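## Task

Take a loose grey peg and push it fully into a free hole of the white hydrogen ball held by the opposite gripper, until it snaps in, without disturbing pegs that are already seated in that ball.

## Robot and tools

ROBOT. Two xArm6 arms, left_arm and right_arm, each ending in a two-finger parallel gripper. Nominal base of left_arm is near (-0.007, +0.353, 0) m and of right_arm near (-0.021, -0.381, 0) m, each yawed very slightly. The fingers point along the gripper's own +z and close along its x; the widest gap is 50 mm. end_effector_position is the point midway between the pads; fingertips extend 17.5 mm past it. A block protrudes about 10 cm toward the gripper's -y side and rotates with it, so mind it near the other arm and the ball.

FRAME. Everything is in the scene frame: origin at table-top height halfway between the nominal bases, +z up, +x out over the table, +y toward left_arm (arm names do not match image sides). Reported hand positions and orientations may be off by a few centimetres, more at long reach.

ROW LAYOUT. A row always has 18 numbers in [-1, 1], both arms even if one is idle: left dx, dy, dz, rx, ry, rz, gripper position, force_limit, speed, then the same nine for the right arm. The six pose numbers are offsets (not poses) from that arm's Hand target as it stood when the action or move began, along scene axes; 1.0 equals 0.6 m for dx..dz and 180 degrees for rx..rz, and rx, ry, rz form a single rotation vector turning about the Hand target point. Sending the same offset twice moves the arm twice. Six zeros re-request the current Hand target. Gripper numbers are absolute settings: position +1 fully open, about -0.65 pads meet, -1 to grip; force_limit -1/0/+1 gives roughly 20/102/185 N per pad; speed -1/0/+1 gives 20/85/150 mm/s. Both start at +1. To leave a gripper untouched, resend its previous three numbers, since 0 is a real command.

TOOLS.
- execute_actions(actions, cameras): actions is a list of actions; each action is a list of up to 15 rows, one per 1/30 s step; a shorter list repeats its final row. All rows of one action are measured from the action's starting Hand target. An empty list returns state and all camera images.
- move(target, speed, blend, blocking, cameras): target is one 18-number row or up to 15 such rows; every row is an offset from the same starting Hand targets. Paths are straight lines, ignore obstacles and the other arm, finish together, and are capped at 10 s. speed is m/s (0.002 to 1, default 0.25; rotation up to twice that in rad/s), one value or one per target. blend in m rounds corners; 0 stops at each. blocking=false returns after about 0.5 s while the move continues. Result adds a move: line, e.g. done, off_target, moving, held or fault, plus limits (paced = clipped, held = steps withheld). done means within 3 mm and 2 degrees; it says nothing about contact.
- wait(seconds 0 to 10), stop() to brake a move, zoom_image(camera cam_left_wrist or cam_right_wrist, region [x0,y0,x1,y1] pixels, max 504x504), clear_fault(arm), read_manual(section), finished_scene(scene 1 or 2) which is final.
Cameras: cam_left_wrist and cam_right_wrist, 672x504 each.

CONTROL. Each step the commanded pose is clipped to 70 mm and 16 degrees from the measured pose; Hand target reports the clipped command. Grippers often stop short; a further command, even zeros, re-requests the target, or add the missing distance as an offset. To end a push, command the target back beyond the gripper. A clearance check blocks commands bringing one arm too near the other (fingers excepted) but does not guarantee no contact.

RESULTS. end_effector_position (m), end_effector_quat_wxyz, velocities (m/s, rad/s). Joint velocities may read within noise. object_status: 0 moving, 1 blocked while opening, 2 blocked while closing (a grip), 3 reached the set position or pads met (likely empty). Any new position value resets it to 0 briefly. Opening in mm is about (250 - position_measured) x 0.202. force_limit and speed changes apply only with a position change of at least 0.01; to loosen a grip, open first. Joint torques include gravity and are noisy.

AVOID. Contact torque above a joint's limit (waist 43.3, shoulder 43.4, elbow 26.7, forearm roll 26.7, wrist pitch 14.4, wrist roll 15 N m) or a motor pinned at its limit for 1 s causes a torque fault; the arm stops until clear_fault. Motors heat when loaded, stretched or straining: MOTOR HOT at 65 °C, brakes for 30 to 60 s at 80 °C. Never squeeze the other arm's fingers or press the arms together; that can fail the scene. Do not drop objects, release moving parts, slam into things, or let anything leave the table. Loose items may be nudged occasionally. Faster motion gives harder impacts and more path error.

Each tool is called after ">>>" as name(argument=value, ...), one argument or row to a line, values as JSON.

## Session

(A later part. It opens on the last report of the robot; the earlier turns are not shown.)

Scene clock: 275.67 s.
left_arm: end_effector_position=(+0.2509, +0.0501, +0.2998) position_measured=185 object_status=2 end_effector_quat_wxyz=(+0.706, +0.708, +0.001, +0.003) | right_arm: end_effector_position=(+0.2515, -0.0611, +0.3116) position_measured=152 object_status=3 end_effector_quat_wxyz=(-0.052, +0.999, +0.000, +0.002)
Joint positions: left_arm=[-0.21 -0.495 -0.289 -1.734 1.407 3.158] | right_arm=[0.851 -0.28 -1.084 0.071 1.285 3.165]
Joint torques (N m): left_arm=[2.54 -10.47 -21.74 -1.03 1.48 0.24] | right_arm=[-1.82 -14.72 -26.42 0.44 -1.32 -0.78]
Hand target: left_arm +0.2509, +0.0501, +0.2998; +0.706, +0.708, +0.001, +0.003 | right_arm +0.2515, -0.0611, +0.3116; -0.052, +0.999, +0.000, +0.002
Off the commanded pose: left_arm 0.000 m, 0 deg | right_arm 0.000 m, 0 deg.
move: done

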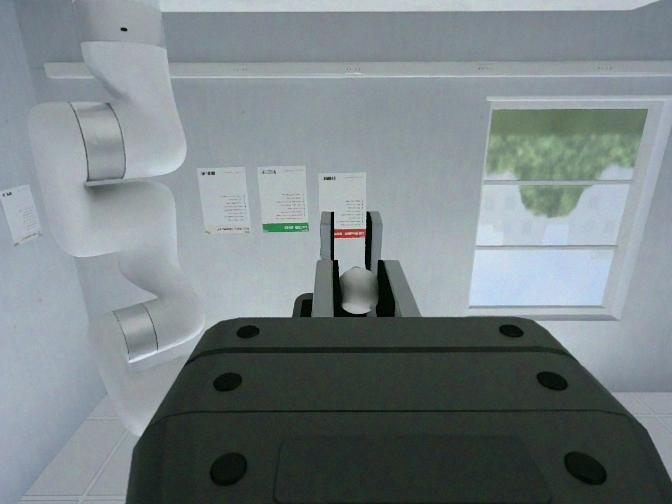

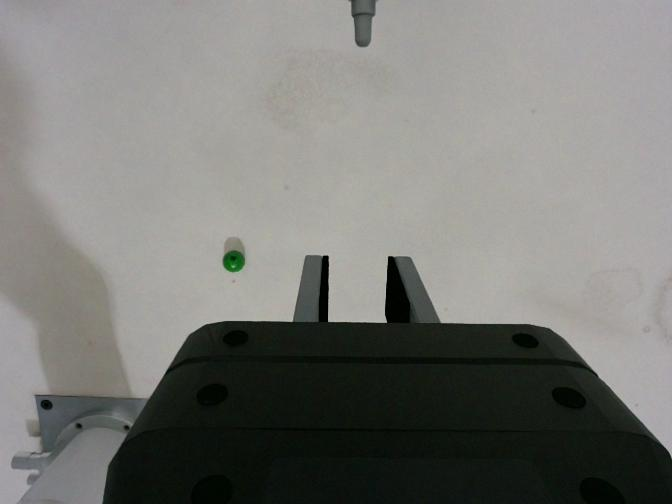

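>>> move(
  target=[0,0,0,0,0,0,-1,1,0,0,-0.12,-0.01,0.467,0,0,0,-0.6,-1],
  speed=0.3,
  cameras=["all"],
)

Scene clock: 280.57 s.
left_arm: end_effector_position=(+0.2509, +0.0501, +0.2998) position_measured=185 object_status=2 end_effector_quat_wxyz=(+0.706, +0.708, +0.001, +0.003) | right_arm: end_effector_position=(+0.2515, -0.1331, +0.3056) position_measured=152 object_status=3 end_effector_quat_wxyz=(+0.707, -0.707, +0.001, -0.002)
Joint positions: left_arm=[-0.21 -0.495 -0.289 -1.734 1.407 3.158] | right_arm=[-0.015 -0.464 -0.325 1.546 1.597 1.573]
Joint torques (N m): left_arm=[2.62 -10.49 -21.78 -0.92 1.51 0.29] | right_arm=[-1.87 -6.8 -23.85 1.08 1.96 -0.78]
Hand target: left_arm +0.2509, +0.0501, +0.2998; +0.706, +0.708, +0.001, +0.003 | right_arm +0.2515, -0.1331, +0.3056; +0.707, -0.707, +0.001, -0.002
Off the commanded pose: left_arm 0.000 m, 0 deg | right_arm 0.000 m, 0 deg.
move: done

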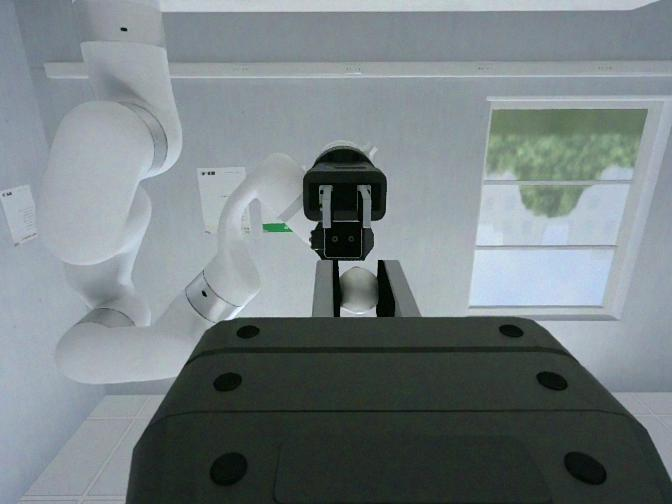

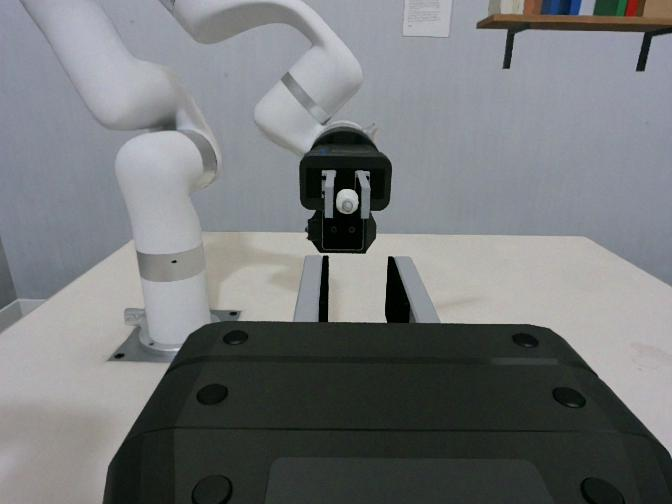

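>>> zoom_image(
  camera="cam_right_wrist",
  region=[317, 165, 377, 225],
)

>>> move(
  target=[0,0,0,0,0,0,-1,1,0,0,0.1,0,0,0,0,-1,-0.5,0],
  speed=0.15,
  cameras=["all"],
)

>>> zoom_image(
  camera="cam_right_wrist",
  region=[307, 205, 407, 285],
)

Scaled by 8.400.

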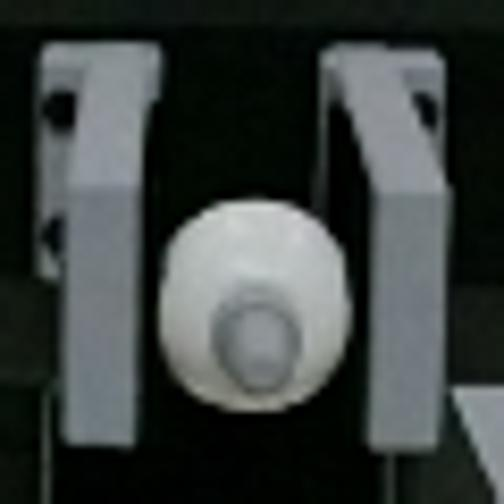

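Scene clock: 283.83 s.
left_arm: end_effector_position=(+0.2509, +0.0501, +0.2998) position_measured=185 object_status=2 end_effector_quat_wxyz=(+0.706, +0.708, +0.001, +0.003) | right_arm: end_effector_position=(+0.2515, -0.0731, +0.3056) position_measured=252 object_status=3 end_effector_quat_wxyz=(+0.707, -0.707, +0.001, -0.002)
Joint positions: left_arm=[-0.21 -0.495 -0.289 -1.734 1.407 3.158] | right_arm=[0.255 -0.437 -0.348 1.739 1.407 1.556]
Joint torques (N m): left_arm=[2.54 -10.49 -21.74 -0.94 1.52 0.21] | right_arm=[2.28 -7.65 -24.72 1.59 1.13 -0.77]
Hand target: left_arm +0.2509, +0.0501, +0.2998; +0.706, +0.708, +0.001, +0.003 | right_arm +0.2515, -0.0731, +0.3056; +0.707, -0.707, +0.001, -0.002
Off the commanded pose: left_arm 0.000 m, 0 deg | right_arm 0.000 m, 0 deg.
move: done

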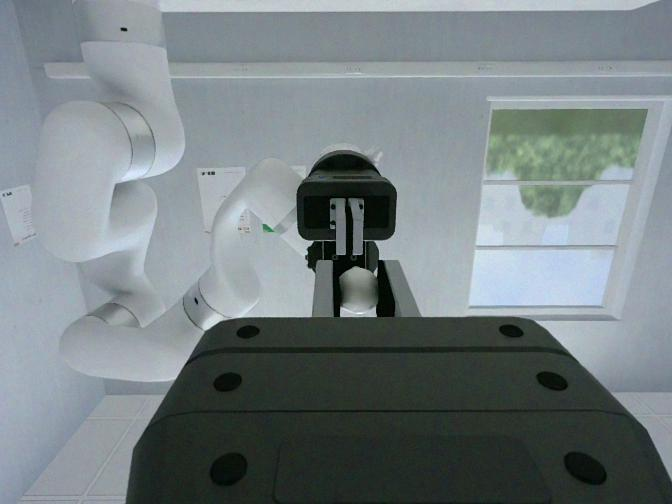

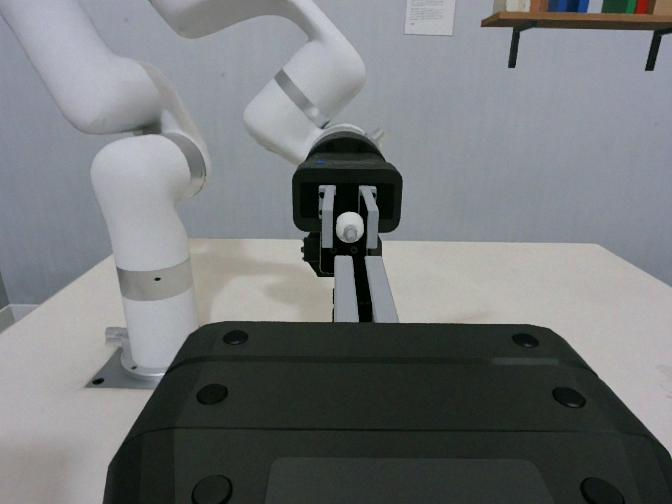

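Scaled by 5.040.

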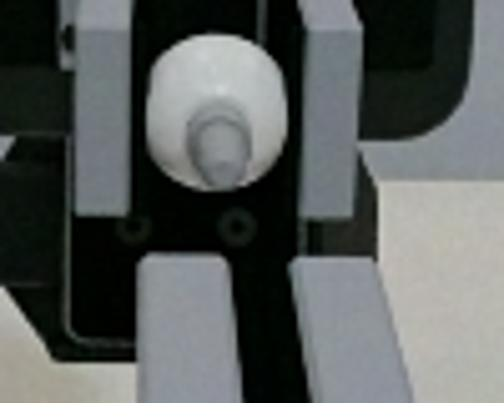

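>>> move(
  target=[
    [0,0,0,0,0,0,-1,1,0,0.0005,0.09,-0.0118,0,0,0,-1,-0.5,0],
    [0,0,0,0,0,0,-1,1,0,0.0005,0.1085,-0.0118,0,0,0,-1,-0.5,0],
  ],
  speed=[0.1,0.02],
  blend=[0.005,0],
  cameras=["all"],
)

>>> zoom_image(
  camera="cam_right_wrist",
  region=[307, 225, 407, 285],
)

>>> zoom_image(
  camera="cam_left_wrist",
  region=[310, 240, 410, 320],
)

Scene clock: 291.97 s.
left_arm: end_effector_position=(+0.2509, +0.0501, +0.2998) position_measured=185 object_status=2 end_effector_quat_wxyz=(+0.706, +0.708, +0.001, +0.003) | right_arm: end_effector_position=(+0.2518, -0.0080, +0.2985) position_measured=252 object_status=3 end_effector_quat_wxyz=(+0.707, -0.707, +0.001, -0.002)
Joint positions: left_arm=[-0.21 -0.495 -0.289 -1.734 1.407 3.158] | right_arm=[0.504 -0.319 -0.433 1.938 1.248 1.476]
Joint torques (N m): left_arm=[2.28 -10.34 -21.9 -0.97 1.5 0.14] | right_arm=[2.06 -9.88 -24.84 1.36 1.31 -0.73]
Hand target: left_arm +0.2509, +0.0501, +0.2998; +0.706, +0.708, +0.001, +0.003 | right_arm +0.2518, -0.0080, +0.2985; +0.707, -0.707, +0.001, -0.002
Off the commanded pose: left_arm 0.000 m, 0 deg | right_arm 0.000 m, 0 deg.
move: done

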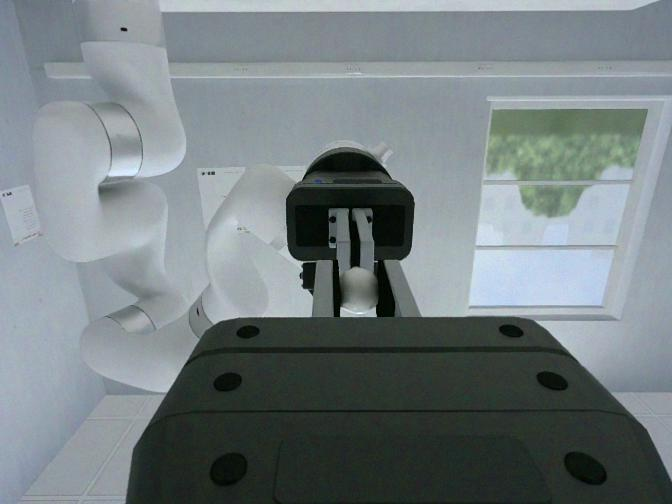

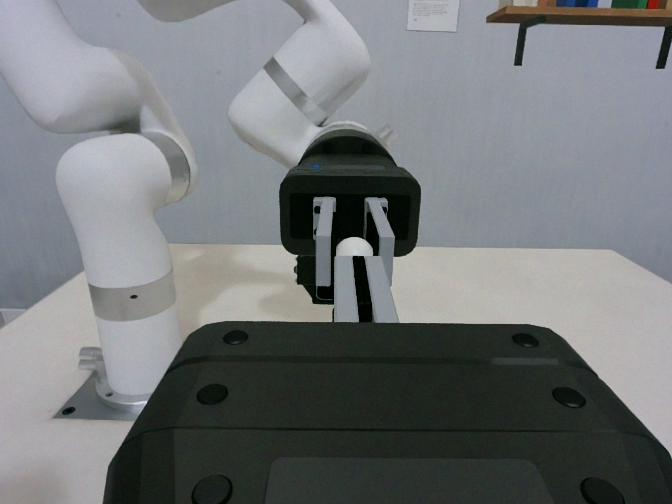

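Scaled by 5.040.

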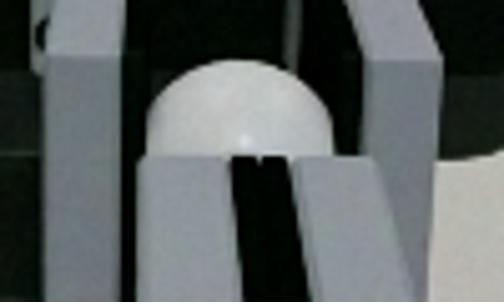

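Scaled by 5.040.

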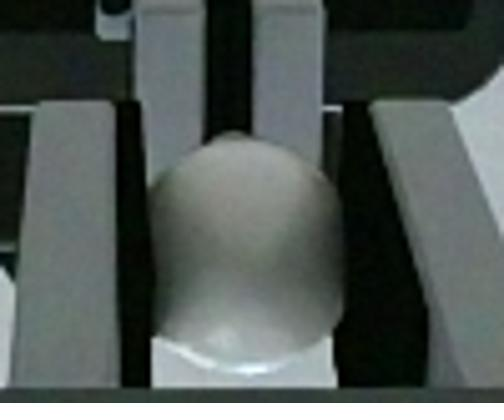

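>>> move(
  target=[0,0,0,0,0,0,-1,1,0,0,0.0067,0,0,0,0,-1,-0.5,0],
  speed=0.01,
)

>>> move(
  target=[0,0,0,0,0,0,-1,1,0,0,0.0015,0,0,0,0,-1,-0.5,0],
  speed=0.005,
)

>>> move(
  target=[0,0,0,0,0,0,-1,1,0,0,0.0012,0,0,0,0,-1,-0.5,0],
  speed=0.005,
)

Scene clock: 295.10 s.
left_arm: end_effector_position=(+0.2509, +0.0501, +0.2998) position_measured=185 object_status=2 end_effector_quat_wxyz=(+0.706, +0.708, +0.001, +0.003) | right_arm: end_effector_position=(+0.2518, -0.0040, +0.2985) position_measured=252 object_status=3 end_effector_quat_wxyz=(+0.707, -0.707, +0.001, -0.002)
Joint positions: left_arm=[-0.21 -0.495 -0.289 -1.734 1.407 3.158] | right_arm=[0.518 -0.311 -0.44 1.949 1.24 1.472]
Joint torques (N m): left_arm=[2.45 -10.28 -22.07 -0.96 1.47 0.13] | right_arm=[2.11 -9.98 -24.85 1.32 1.35 -0.73]
Hand target: left_arm +0.2509, +0.0501, +0.2998; +0.706, +0.708, +0.001, +0.003 | right_arm +0.2518, -0.0040, +0.2985; +0.707, -0.707, +0.001, -0.002
Off the commanded pose: left_arm 0.000 m, 0 deg | right_arm 0.000 m, 0 deg.
move: done

Scene clock: 295.80 s.
left_arm: end_effector_position=(+0.2509, +0.0501, +0.2998) position_measured=185 object_status=2 end_effector_quat_wxyz=(+0.706, +0.708, +0.001, +0.003) | right_arm: end_effector_position=(+0.2518, -0.0031, +0.2985) position_measured=252 object_status=3 end_effector_quat_wxyz=(+0.707, -0.707, +0.001, -0.002)
Joint positions: left_arm=[-0.21 -0.495 -0.289 -1.734 1.407 3.158] | right_arm=[0.521 -0.31 -0.442 1.951 1.238 1.472]
Joint torques (N m): left_arm=[2.32 -10.45 -22.01 -0.97 1.53 0.15] | right_arm=[2.35 -10.1 -24.89 1.39 1.29 -0.73]
Hand target: left_arm +0.2509, +0.0501, +0.2998; +0.706, +0.708, +0.001, +0.003 | right_arm +0.2518, -0.0031, +0.2985; +0.707, -0.707, +0.001, -0.002
Off the commanded pose: left_arm 0.000 m, 0 deg | right_arm 0.000 m, 0 deg.
move: done

Scene clock: 296.50 s.
left_arm: end_effector_position=(+0.2509, +0.0502, +0.2998) position_measured=185 object_status=2 end_effector_quat_wxyz=(+0.706, +0.708, +0.001, +0.003) | right_arm: end_effector_position=(+0.2518, -0.0024, +0.2985) position_measured=252 object_status=3 end_effector_quat_wxyz=(+0.707, -0.707, +0.001, -0.002)
Joint positions: left_arm=[-0.21 -0.495 -0.289 -1.734 1.407 3.158] | right_arm=[0.523 -0.308 -0.443 1.953 1.236 1.471]
Joint torques (N m): left_arm=[1.07 -10.48 -21.98 -1 1.88 0.15] | right_arm=[3.77 -10.08 -25.58 1.35 1.6 -0.79]
Hand target: left_arm +0.2509, +0.0501, +0.2998; +0.706, +0.708, +0.001, +0.003 | right_arm +0.2518, -0.0023, +0.2985; +0.707, -0.707, +0.001, -0.002
Off the commanded pose: left_arm 0.000 m, 0 deg | right_arm 0.000 m, 0 deg.
move: done

Contact (~5 N). Continue.

>>> move(
  target=[0,0,0,0,0,0,-1,1,0,0,0.001,0,0,0,0,-1,-0.5,0],
  speed=0.005,
)

>>> move(
  target=[0,0,0,0,0,0,-1,1,0,0,0.001,0,0,0,0,-1,-0.5,0],
  speed=0.005,
)

Scene clock: 303.17 s.
left_arm: end_effector_position=(+0.2509, +0.0502, +0.2998) position_measured=185 object_status=2 end_effector_quat_wxyz=(+0.706, +0.708, +0.001, +0.003) | right_arm: end_effector_position=(+0.2518, -0.0018, +0.2985) position_measured=252 object_status=3 end_effector_quat_wxyz=(+0.707, -0.707, +0.001, -0.002)
Joint positions: left_arm=[-0.21 -0.495 -0.289 -1.734 1.407 3.158] | right_arm=[0.525 -0.307 -0.444 1.955 1.235 1.47]
Joint torques (N m): left_arm=[-4.07 -10.49 -23.28 -0.96 3.47 0.07] | right_arm=[7.55 -9.74 -27.62 1.36 2.22 -0.81]
Hand target: left_arm +0.2509, +0.0501, +0.2998; +0.706, +0.708, +0.001, +0.003 | right_arm +0.2518, -0.0017, +0.2985; +0.707, -0.707, +0.001, -0.002
Off the commanded pose: left_arm 0.000 m, 0 deg | right_arm 0.000 m, 0 deg.
move: done

Scene clock: 303.87 s.
left_arm: end_effector_position=(+0.2509, +0.0502, +0.2997) position_measured=185 object_status=2 end_effector_quat_wxyz=(+0.706, +0.708, +0.001, +0.003) | right_arm: end_effector_position=(+0.2518, -0.0012, +0.2985) position_measured=252 object_status=3 end_effector_quat_wxyz=(+0.707, -0.707, +0.001, -0.002)
Joint positions: left_arm=[-0.21 -0.495 -0.289 -1.734 1.407 3.158] | right_arm=[0.527 -0.306 -0.446 1.957 1.234 1.47]
Joint torques (N m): left_arm=[-10.99 -10.6 -25.09 -0.92 5.61 0.14] | right_arm=[12.65 -9.1 -30.13 1.29 2.88 -0.71]
Hand target: left_arm +0.2509, +0.0501, +0.2998; +0.706, +0.708, +0.001, +0.003 | right_arm +0.2518, -0.0011, +0.2985; +0.707, -0.707, +0.001, -0.002
Off the commanded pose: left_arm 0.000 m, 0 deg | right_arm 0.000 m, 0 deg.
move: done

>>> move(
  target=[0,0,0,0,0,0,-1,1,0,0,0.0015,0,0,0,0,-1,-0.5,0],
  speed=0.005,
)

>>> move(
  target=[0,0,0,0,0,0,-1,1,0,0,0.001,0,0,0,0,-1,-0.5,0],
  speed=0.005,
)

Scene clock: 306.13 s.
left_arm: end_effector_position=(+0.2509, +0.0502, +0.2997) position_measured=185 object_status=2 end_effector_quat_wxyz=(+0.706, +0.708, +0.001, +0.003) | right_arm: end_effector_position=(+0.2519, -0.0003, +0.2985) position_measured=252 object_status=3 end_effector_quat_wxyz=(+0.707, -0.707, +0.001, -0.002)
Joint positions: left_arm=[-0.209 -0.495 -0.289 -1.734 1.406 3.158] | right_arm=[0.53 -0.304 -0.447 1.959 1.232 1.469]
Joint torques (N m): left_arm=[-21.19 -10.52 -27.66 -1 8.23 0.09] | right_arm=[22.79 -8.72 -35.13 1.19 4.91 -0.75]
Hand target: left_arm +0.2509, +0.0501, +0.2998; +0.706, +0.708, +0.001, +0.003 | right_arm +0.2518, -0.0002, +0.2985; +0.707, -0.707, +0.001, -0.002
Off the commanded pose: left_arm 0.000 m, 0 deg | right_arm 0.000 m, 0 deg.
move: done

Scene clock: 306.83 s.
left_arm: end_effector_position=(+0.2510, +0.0502, +0.2998) position_measured=185 object_status=2 end_effector_quat_wxyz=(+0.706, +0.708, +0.001, +0.003) | right_arm: end_effector_position=(+0.2521, +0.0002, +0.2985) position_measured=252 object_status=3 end_effector_quat_wxyz=(+0.707, -0.707, +0.001, -0.002)
Joint positions: left_arm=[-0.209 -0.495 -0.289 -1.734 1.407 3.158] | right_arm=[0.532 -0.303 -0.448 1.961 1.231 1.468]
Joint torques (N m): left_arm=[-26.69 -10.69 -29.07 -0.9 10.2 0.14] | right_arm=[26.99 -8.85 -39.36 1.55 5.69 -0.74]
Hand target: left_arm +0.2509, +0.0501, +0.2998; +0.706, +0.708, +0.001, +0.003 | right_arm +0.2518, +0.0004, +0.2985; +0.707, -0.707, +0.001, -0.002
Off the commanded pose: left_arm 0.000 m, 0 deg | right_arm 0.000 m, 0 deg.
move: done

>>> move(
  target=[0,0,0,0,0,0,-1,1,0,0,0.0009,0,0,0,0,-1,-0.5,0],
  speed=0.005,
)

>>> wait(
  seconds=1.5,
  cameras=["all"],
)

>>> zoom_image(
  camera="cam_left_wrist",
  region=[310, 240, 410, 320],
)

Scene clock: 309.10 s.
left_arm: end_effector_position=(+0.2511, +0.0504, +0.2998) position_measured=185 object_status=2 end_effector_quat_wxyz=(+0.706, +0.708, +0.001, +0.003) | right_arm: end_effector_position=(+0.2523, +0.0005, +0.2985) position_measured=252 object_status=3 end_effector_quat_wxyz=(+0.707, -0.707, +0.002, -0.002)
Joint positions: left_arm=[-0.209 -0.495 -0.289 -1.734 1.407 3.158] | right_arm=[0.533 -0.302 -0.449 1.962 1.23 1.468]
Joint torques (N m): left_arm=[-30.75 -10.81 -29.27 -0.73 10.74 0.12] | right_arm=[30.25 -8.58 -41.44 1.68 6.35 -0.79]
Hand target: left_arm +0.2509, +0.0501, +0.2998; +0.706, +0.708, +0.001, +0.003 | right_arm +0.2518, +0.0009, +0.2985; +0.707, -0.707, +0.001, -0.002
Off the commanded pose: left_arm 0.000 m, 0 deg | right_arm 0.001 m, 0 deg.
move: done

Scene clock: 310.60 s.
left_arm: end_effector_position=(+0.2511, +0.0504, +0.2998) position_measured=185 object_status=2 end_effector_quat_wxyz=(+0.706, +0.708, +0.001, +0.003) | right_arm: end_effector_position=(+0.2523, +0.0005, +0.2985) position_measured=252 object_status=3 end_effector_quat_wxyz=(+0.707, -0.707, +0.002, -0.002)
Joint positions: left_arm=[-0.209 -0.495 -0.289 -1.734 1.407 3.158] | right_arm=[0.533 -0.302 -0.449 1.962 1.23 1.468]
Joint torques (N m): left_arm=[-30.68 -10.61 -29.29 -0.5 10.63 0.1] | right_arm=[30.18 -8.97 -41.49 1.6 6.89 -0.73]
Hand target: left_arm +0.2509, +0.0501, +0.2998; +0.706, +0.708, +0.001, +0.003 | right_arm +0.2518, +0.0009, +0.2985; +0.707, -0.707, +0.001, -0.002
Tool commands: left_gripper/position=-1.0 left_gripper/force_limit=+1.0 left_gripper/speed=+0.0 right_gripper/position=-1.0 right_gripper/force_limit=-0.5 right_gripper/speed=+0.0
Off the commanded pose: left_arm 0.000 m, 0 deg | right_arm 0.001 m, 0 deg.
wait: 1.50 s; at rest by 0.17 s

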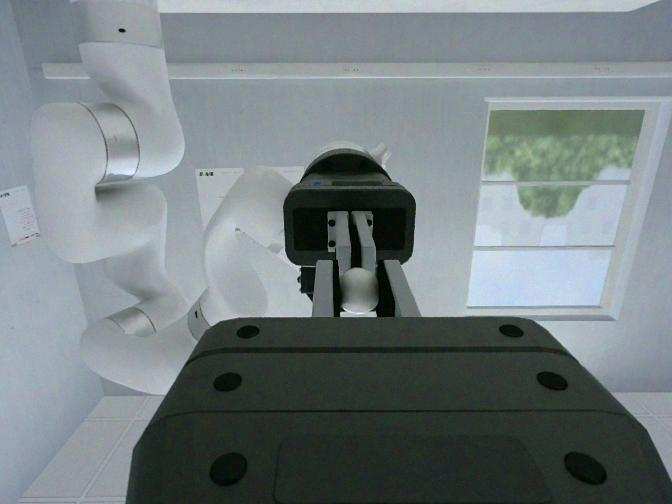

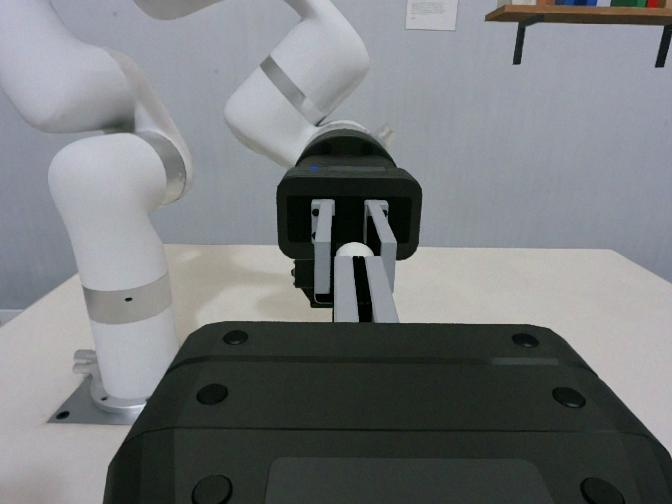

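Scaled by 5.040.

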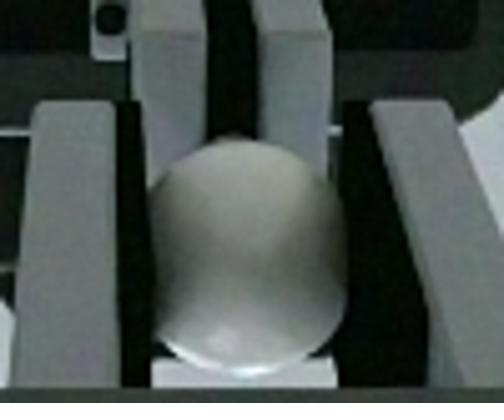

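>>> move(
  target=[
    [0,0,0,0,0,0,-1,1,0,0.0009,0,0,0,0,0,-1,-0.5,0],
    [0,0,0,0,0,0,-1,1,0,-0.0009,0,0,0,0,0,-1,-0.5,0],
    [0,0,0,0,0,0,-1,1,0,0,0,0.0009,0,0,0,-1,-0.5,0],
    [0,0,0,0,0,0,-1,1,0,0,0,-0.0009,0,0,0,-1,-0.5,0],
    [0,0,0,0,0,0,-1,1,0,0,0,0,0,0,0,-1,-0.5,0],
  ],
  speed=0.005,
)

>>> wait(
  seconds=0.3,
)

>>> move(
  target=[
    [0,0,0,0,0,0,-1,1,0,0,-0.008,0,0,0,0,-1,-0.5,0],
    [0,0,0,0,0,0,-1,1,0,0,-0.12,0.02,0,0,0,-1,-0.5,0],
  ],
  speed=[0.01,0.12],
  cameras=["all"],
)

>>> zoom_image(
  camera="cam_right_wrist",
  region=[320, 200, 380, 260],
)

>>> zoom_image(
  camera="cam_left_wrist",
  region=[310, 240, 410, 320],
)

Scene clock: 316.37 s.
left_arm: end_effector_position=(+0.2512, +0.0504, +0.2998) position_measured=185 object_status=2 end_effector_quat_wxyz=(+0.706, +0.708, +0.001, +0.003) | right_arm: end_effector_position=(+0.2522, +0.0006, +0.2985) position_measured=252 object_status=3 end_effector_quat_wxyz=(+0.707, -0.707, +0.001, -0.002)
Joint positions: left_arm=[-0.209 -0.495 -0.289 -1.734 1.407 3.158] | right_arm=[0.533 -0.302 -0.449 1.962 1.23 1.468]
Joint torques (N m): left_arm=[-31.42 -10.51 -30.3 -1.57 10.84 0.19] | right_arm=[28.81 -11 -40.74 0.45 6.71 0.77]
Hand target: left_arm +0.2509, +0.0501, +0.2998; +0.706, +0.708, +0.001, +0.003 | right_arm +0.2518, +0.0009, +0.2985; +0.707, -0.707, +0.001, -0.002
Off the commanded pose: left_arm 0.000 m, 0 deg | right_arm 0.000 m, 0 deg.
move: done

Scene clock: 316.67 s.
left_arm: end_effector_position=(+0.2512, +0.0504, +0.2998) position_measured=185 object_status=2 end_effector_quat_wxyz=(+0.706, +0.708, +0.001, +0.003) | right_arm: end_effector_position=(+0.2522, +0.0006, +0.2985) position_measured=252 object_status=3 end_effector_quat_wxyz=(+0.707, -0.707, +0.001, -0.002)
Joint positions: left_arm=[-0.209 -0.495 -0.289 -1.734 1.407 3.158] | right_arm=[0.533 -0.302 -0.449 1.962 1.23 1.468]
Joint torques (N m): left_arm=[-31.48 -10.64 -30.19 -1.71 10.97 0.13] | right_arm=[28.74 -10.99 -41.02 0.49 6.66 0.67]
Hand target: left_arm +0.2509, +0.0501, +0.2998; +0.706, +0.708, +0.001, +0.003 | right_arm +0.2518, +0.0009, +0.2985; +0.707, -0.707, +0.001, -0.002
Tool commands: left_gripper/position=-1.0 left_gripper/force_limit=+1.0 left_gripper/speed=+0.0 right_gripper/position=-1.0 right_gripper/force_limit=-0.5 right_gripper/speed=+0.0
Off the commanded pose: left_arm 0.000 m, 0 deg | right_arm 0.000 m, 0 deg.
wait: 0.30 s; at rest by 0.17 s

Scene clock: 318.33 s.
left_arm: end_effector_position=(+0.2509, +0.0501, +0.2998) position_measured=185 object_status=2 end_effector_quat_wxyz=(+0.706, +0.708, +0.001, +0.003) | right_arm: end_effector_position=(+0.2518, -0.0711, +0.3105) position_measured=252 object_status=3 end_effector_quat_wxyz=(+0.707, -0.707, +0.001, -0.002)
Joint positions: left_arm=[-0.21 -0.495 -0.289 -1.734 1.407 3.158] | right_arm=[0.264 -0.448 -0.353 1.743 1.397 1.571]
Joint torques (N m): left_arm=[2.75 -10.72 -21.68 -1.75 1.55 0.14] | right_arm=[-2.02 -9.63 -22.99 0.73 2.06 0.66]
Hand target: left_arm +0.2509, +0.0501, +0.2998; +0.706, +0.708, +0.001, +0.003 | right_arm +0.2518, -0.0711, +0.3105; +0.707, -0.707, +0.001, -0.002
Off the commanded pose: left_arm 0.000 m, 0 deg | right_arm 0.000 m, 0 deg.
move: done

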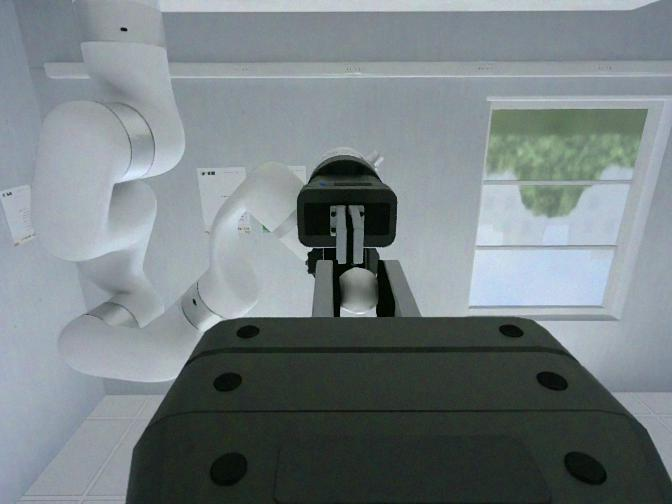

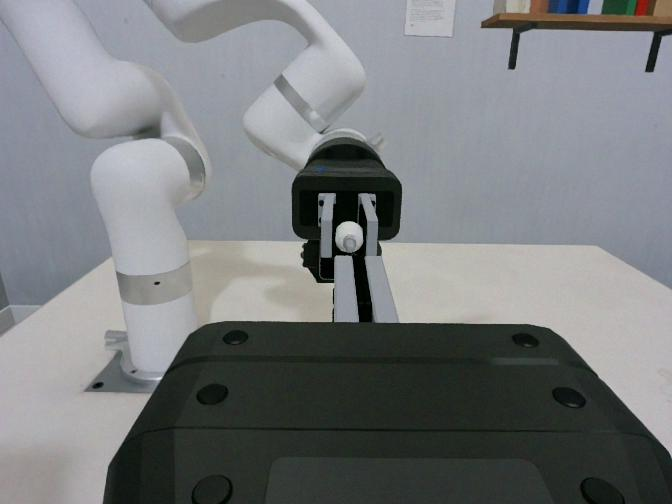

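Scaled by 8.400.

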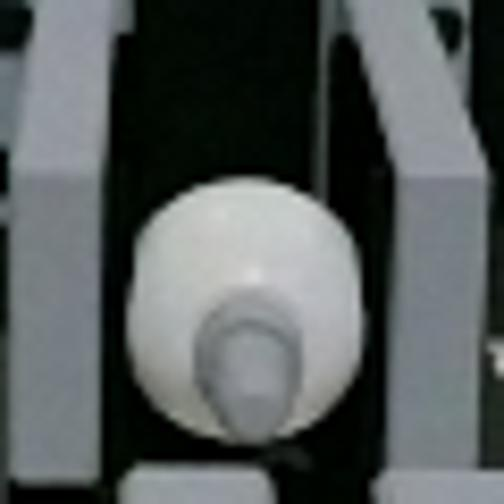

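Scaled by 5.040.

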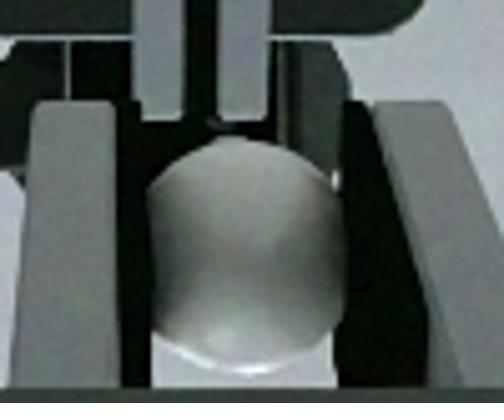

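>>> zoom_image(
  camera="cam_right_wrist",
  region=[336, 222, 364, 254],
)

Scaled by 15.750.

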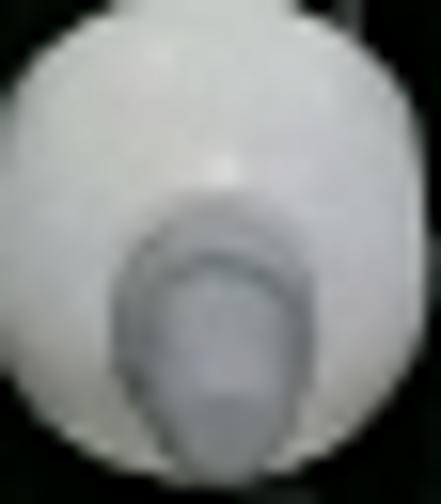

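>>> move(
  target=[
    [0,0,0,0,0,0,-1,1,0,0,0,0.03,-0.389,0,0,-1,-0.5,0],
    [0,0,0,0,0,0,-1,1,0,0,0.0685,0.024,-0.389,0,0,-1,-0.5,0],
  ],
  speed=[0.3,0.1],
  cameras=["all"],
)

>>> zoom_image(
  camera="cam_right_wrist",
  region=[330, 120, 390, 180],
)

Scene clock: 334.27 s.
left_arm: end_effector_position=(+0.2509, +0.0501, +0.2998) position_measured=185 object_status=2 end_effector_quat_wxyz=(+0.706, +0.708, +0.001, +0.003) | right_arm: end_effector_position=(+0.2518, -0.0300, +0.3249) position_measured=252 object_status=3 end_effector_quat_wxyz=(-0.174, +0.985, +0.000, +0.002)
Joint positions: left_arm=[-0.21 -0.495 -0.289 -1.734 1.407 3.158] | right_arm=[0.817 -0.347 -0.991 0.271 1.096 3.054]
Joint torques (N m): left_arm=[2.42 -11.53 -21.63 -1.83 1.49 0.14] | right_arm=[2.14 -12.07 -28.96 -0.3 -2.3 0.75]
Hand target: left_arm +0.2509, +0.0501, +0.2998; +0.706, +0.708, +0.001, +0.003 | right_arm +0.2518, -0.0300, +0.3249; -0.174, +0.985, +0.000, +0.002
Off the commanded pose: left_arm 0.000 m, 0 deg | right_arm 0.000 m, 0 deg.
move: done

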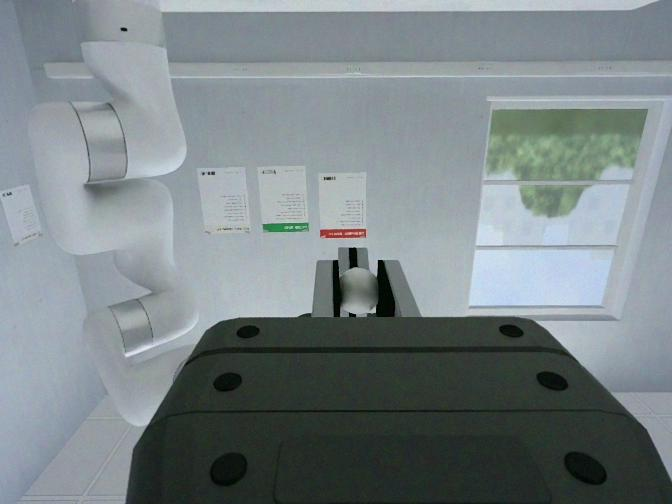

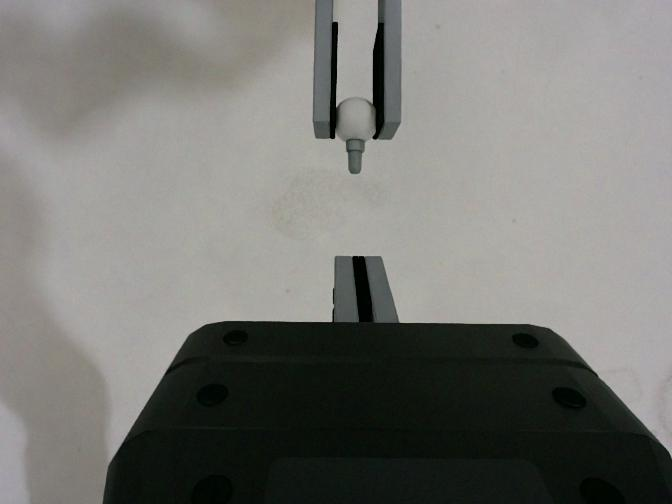

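Scaled by 8.400.

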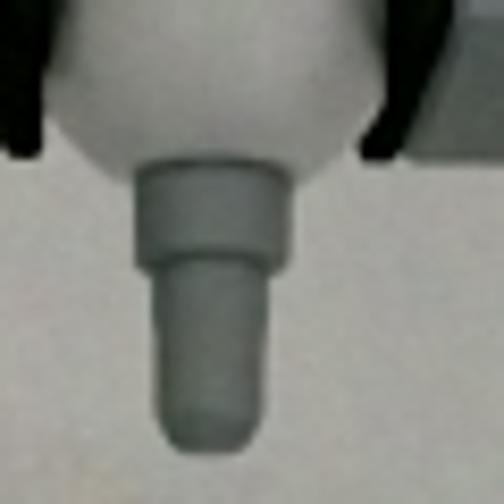

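>>> finished_scene(
  scene=2,
)

The scene is finished: the task was done.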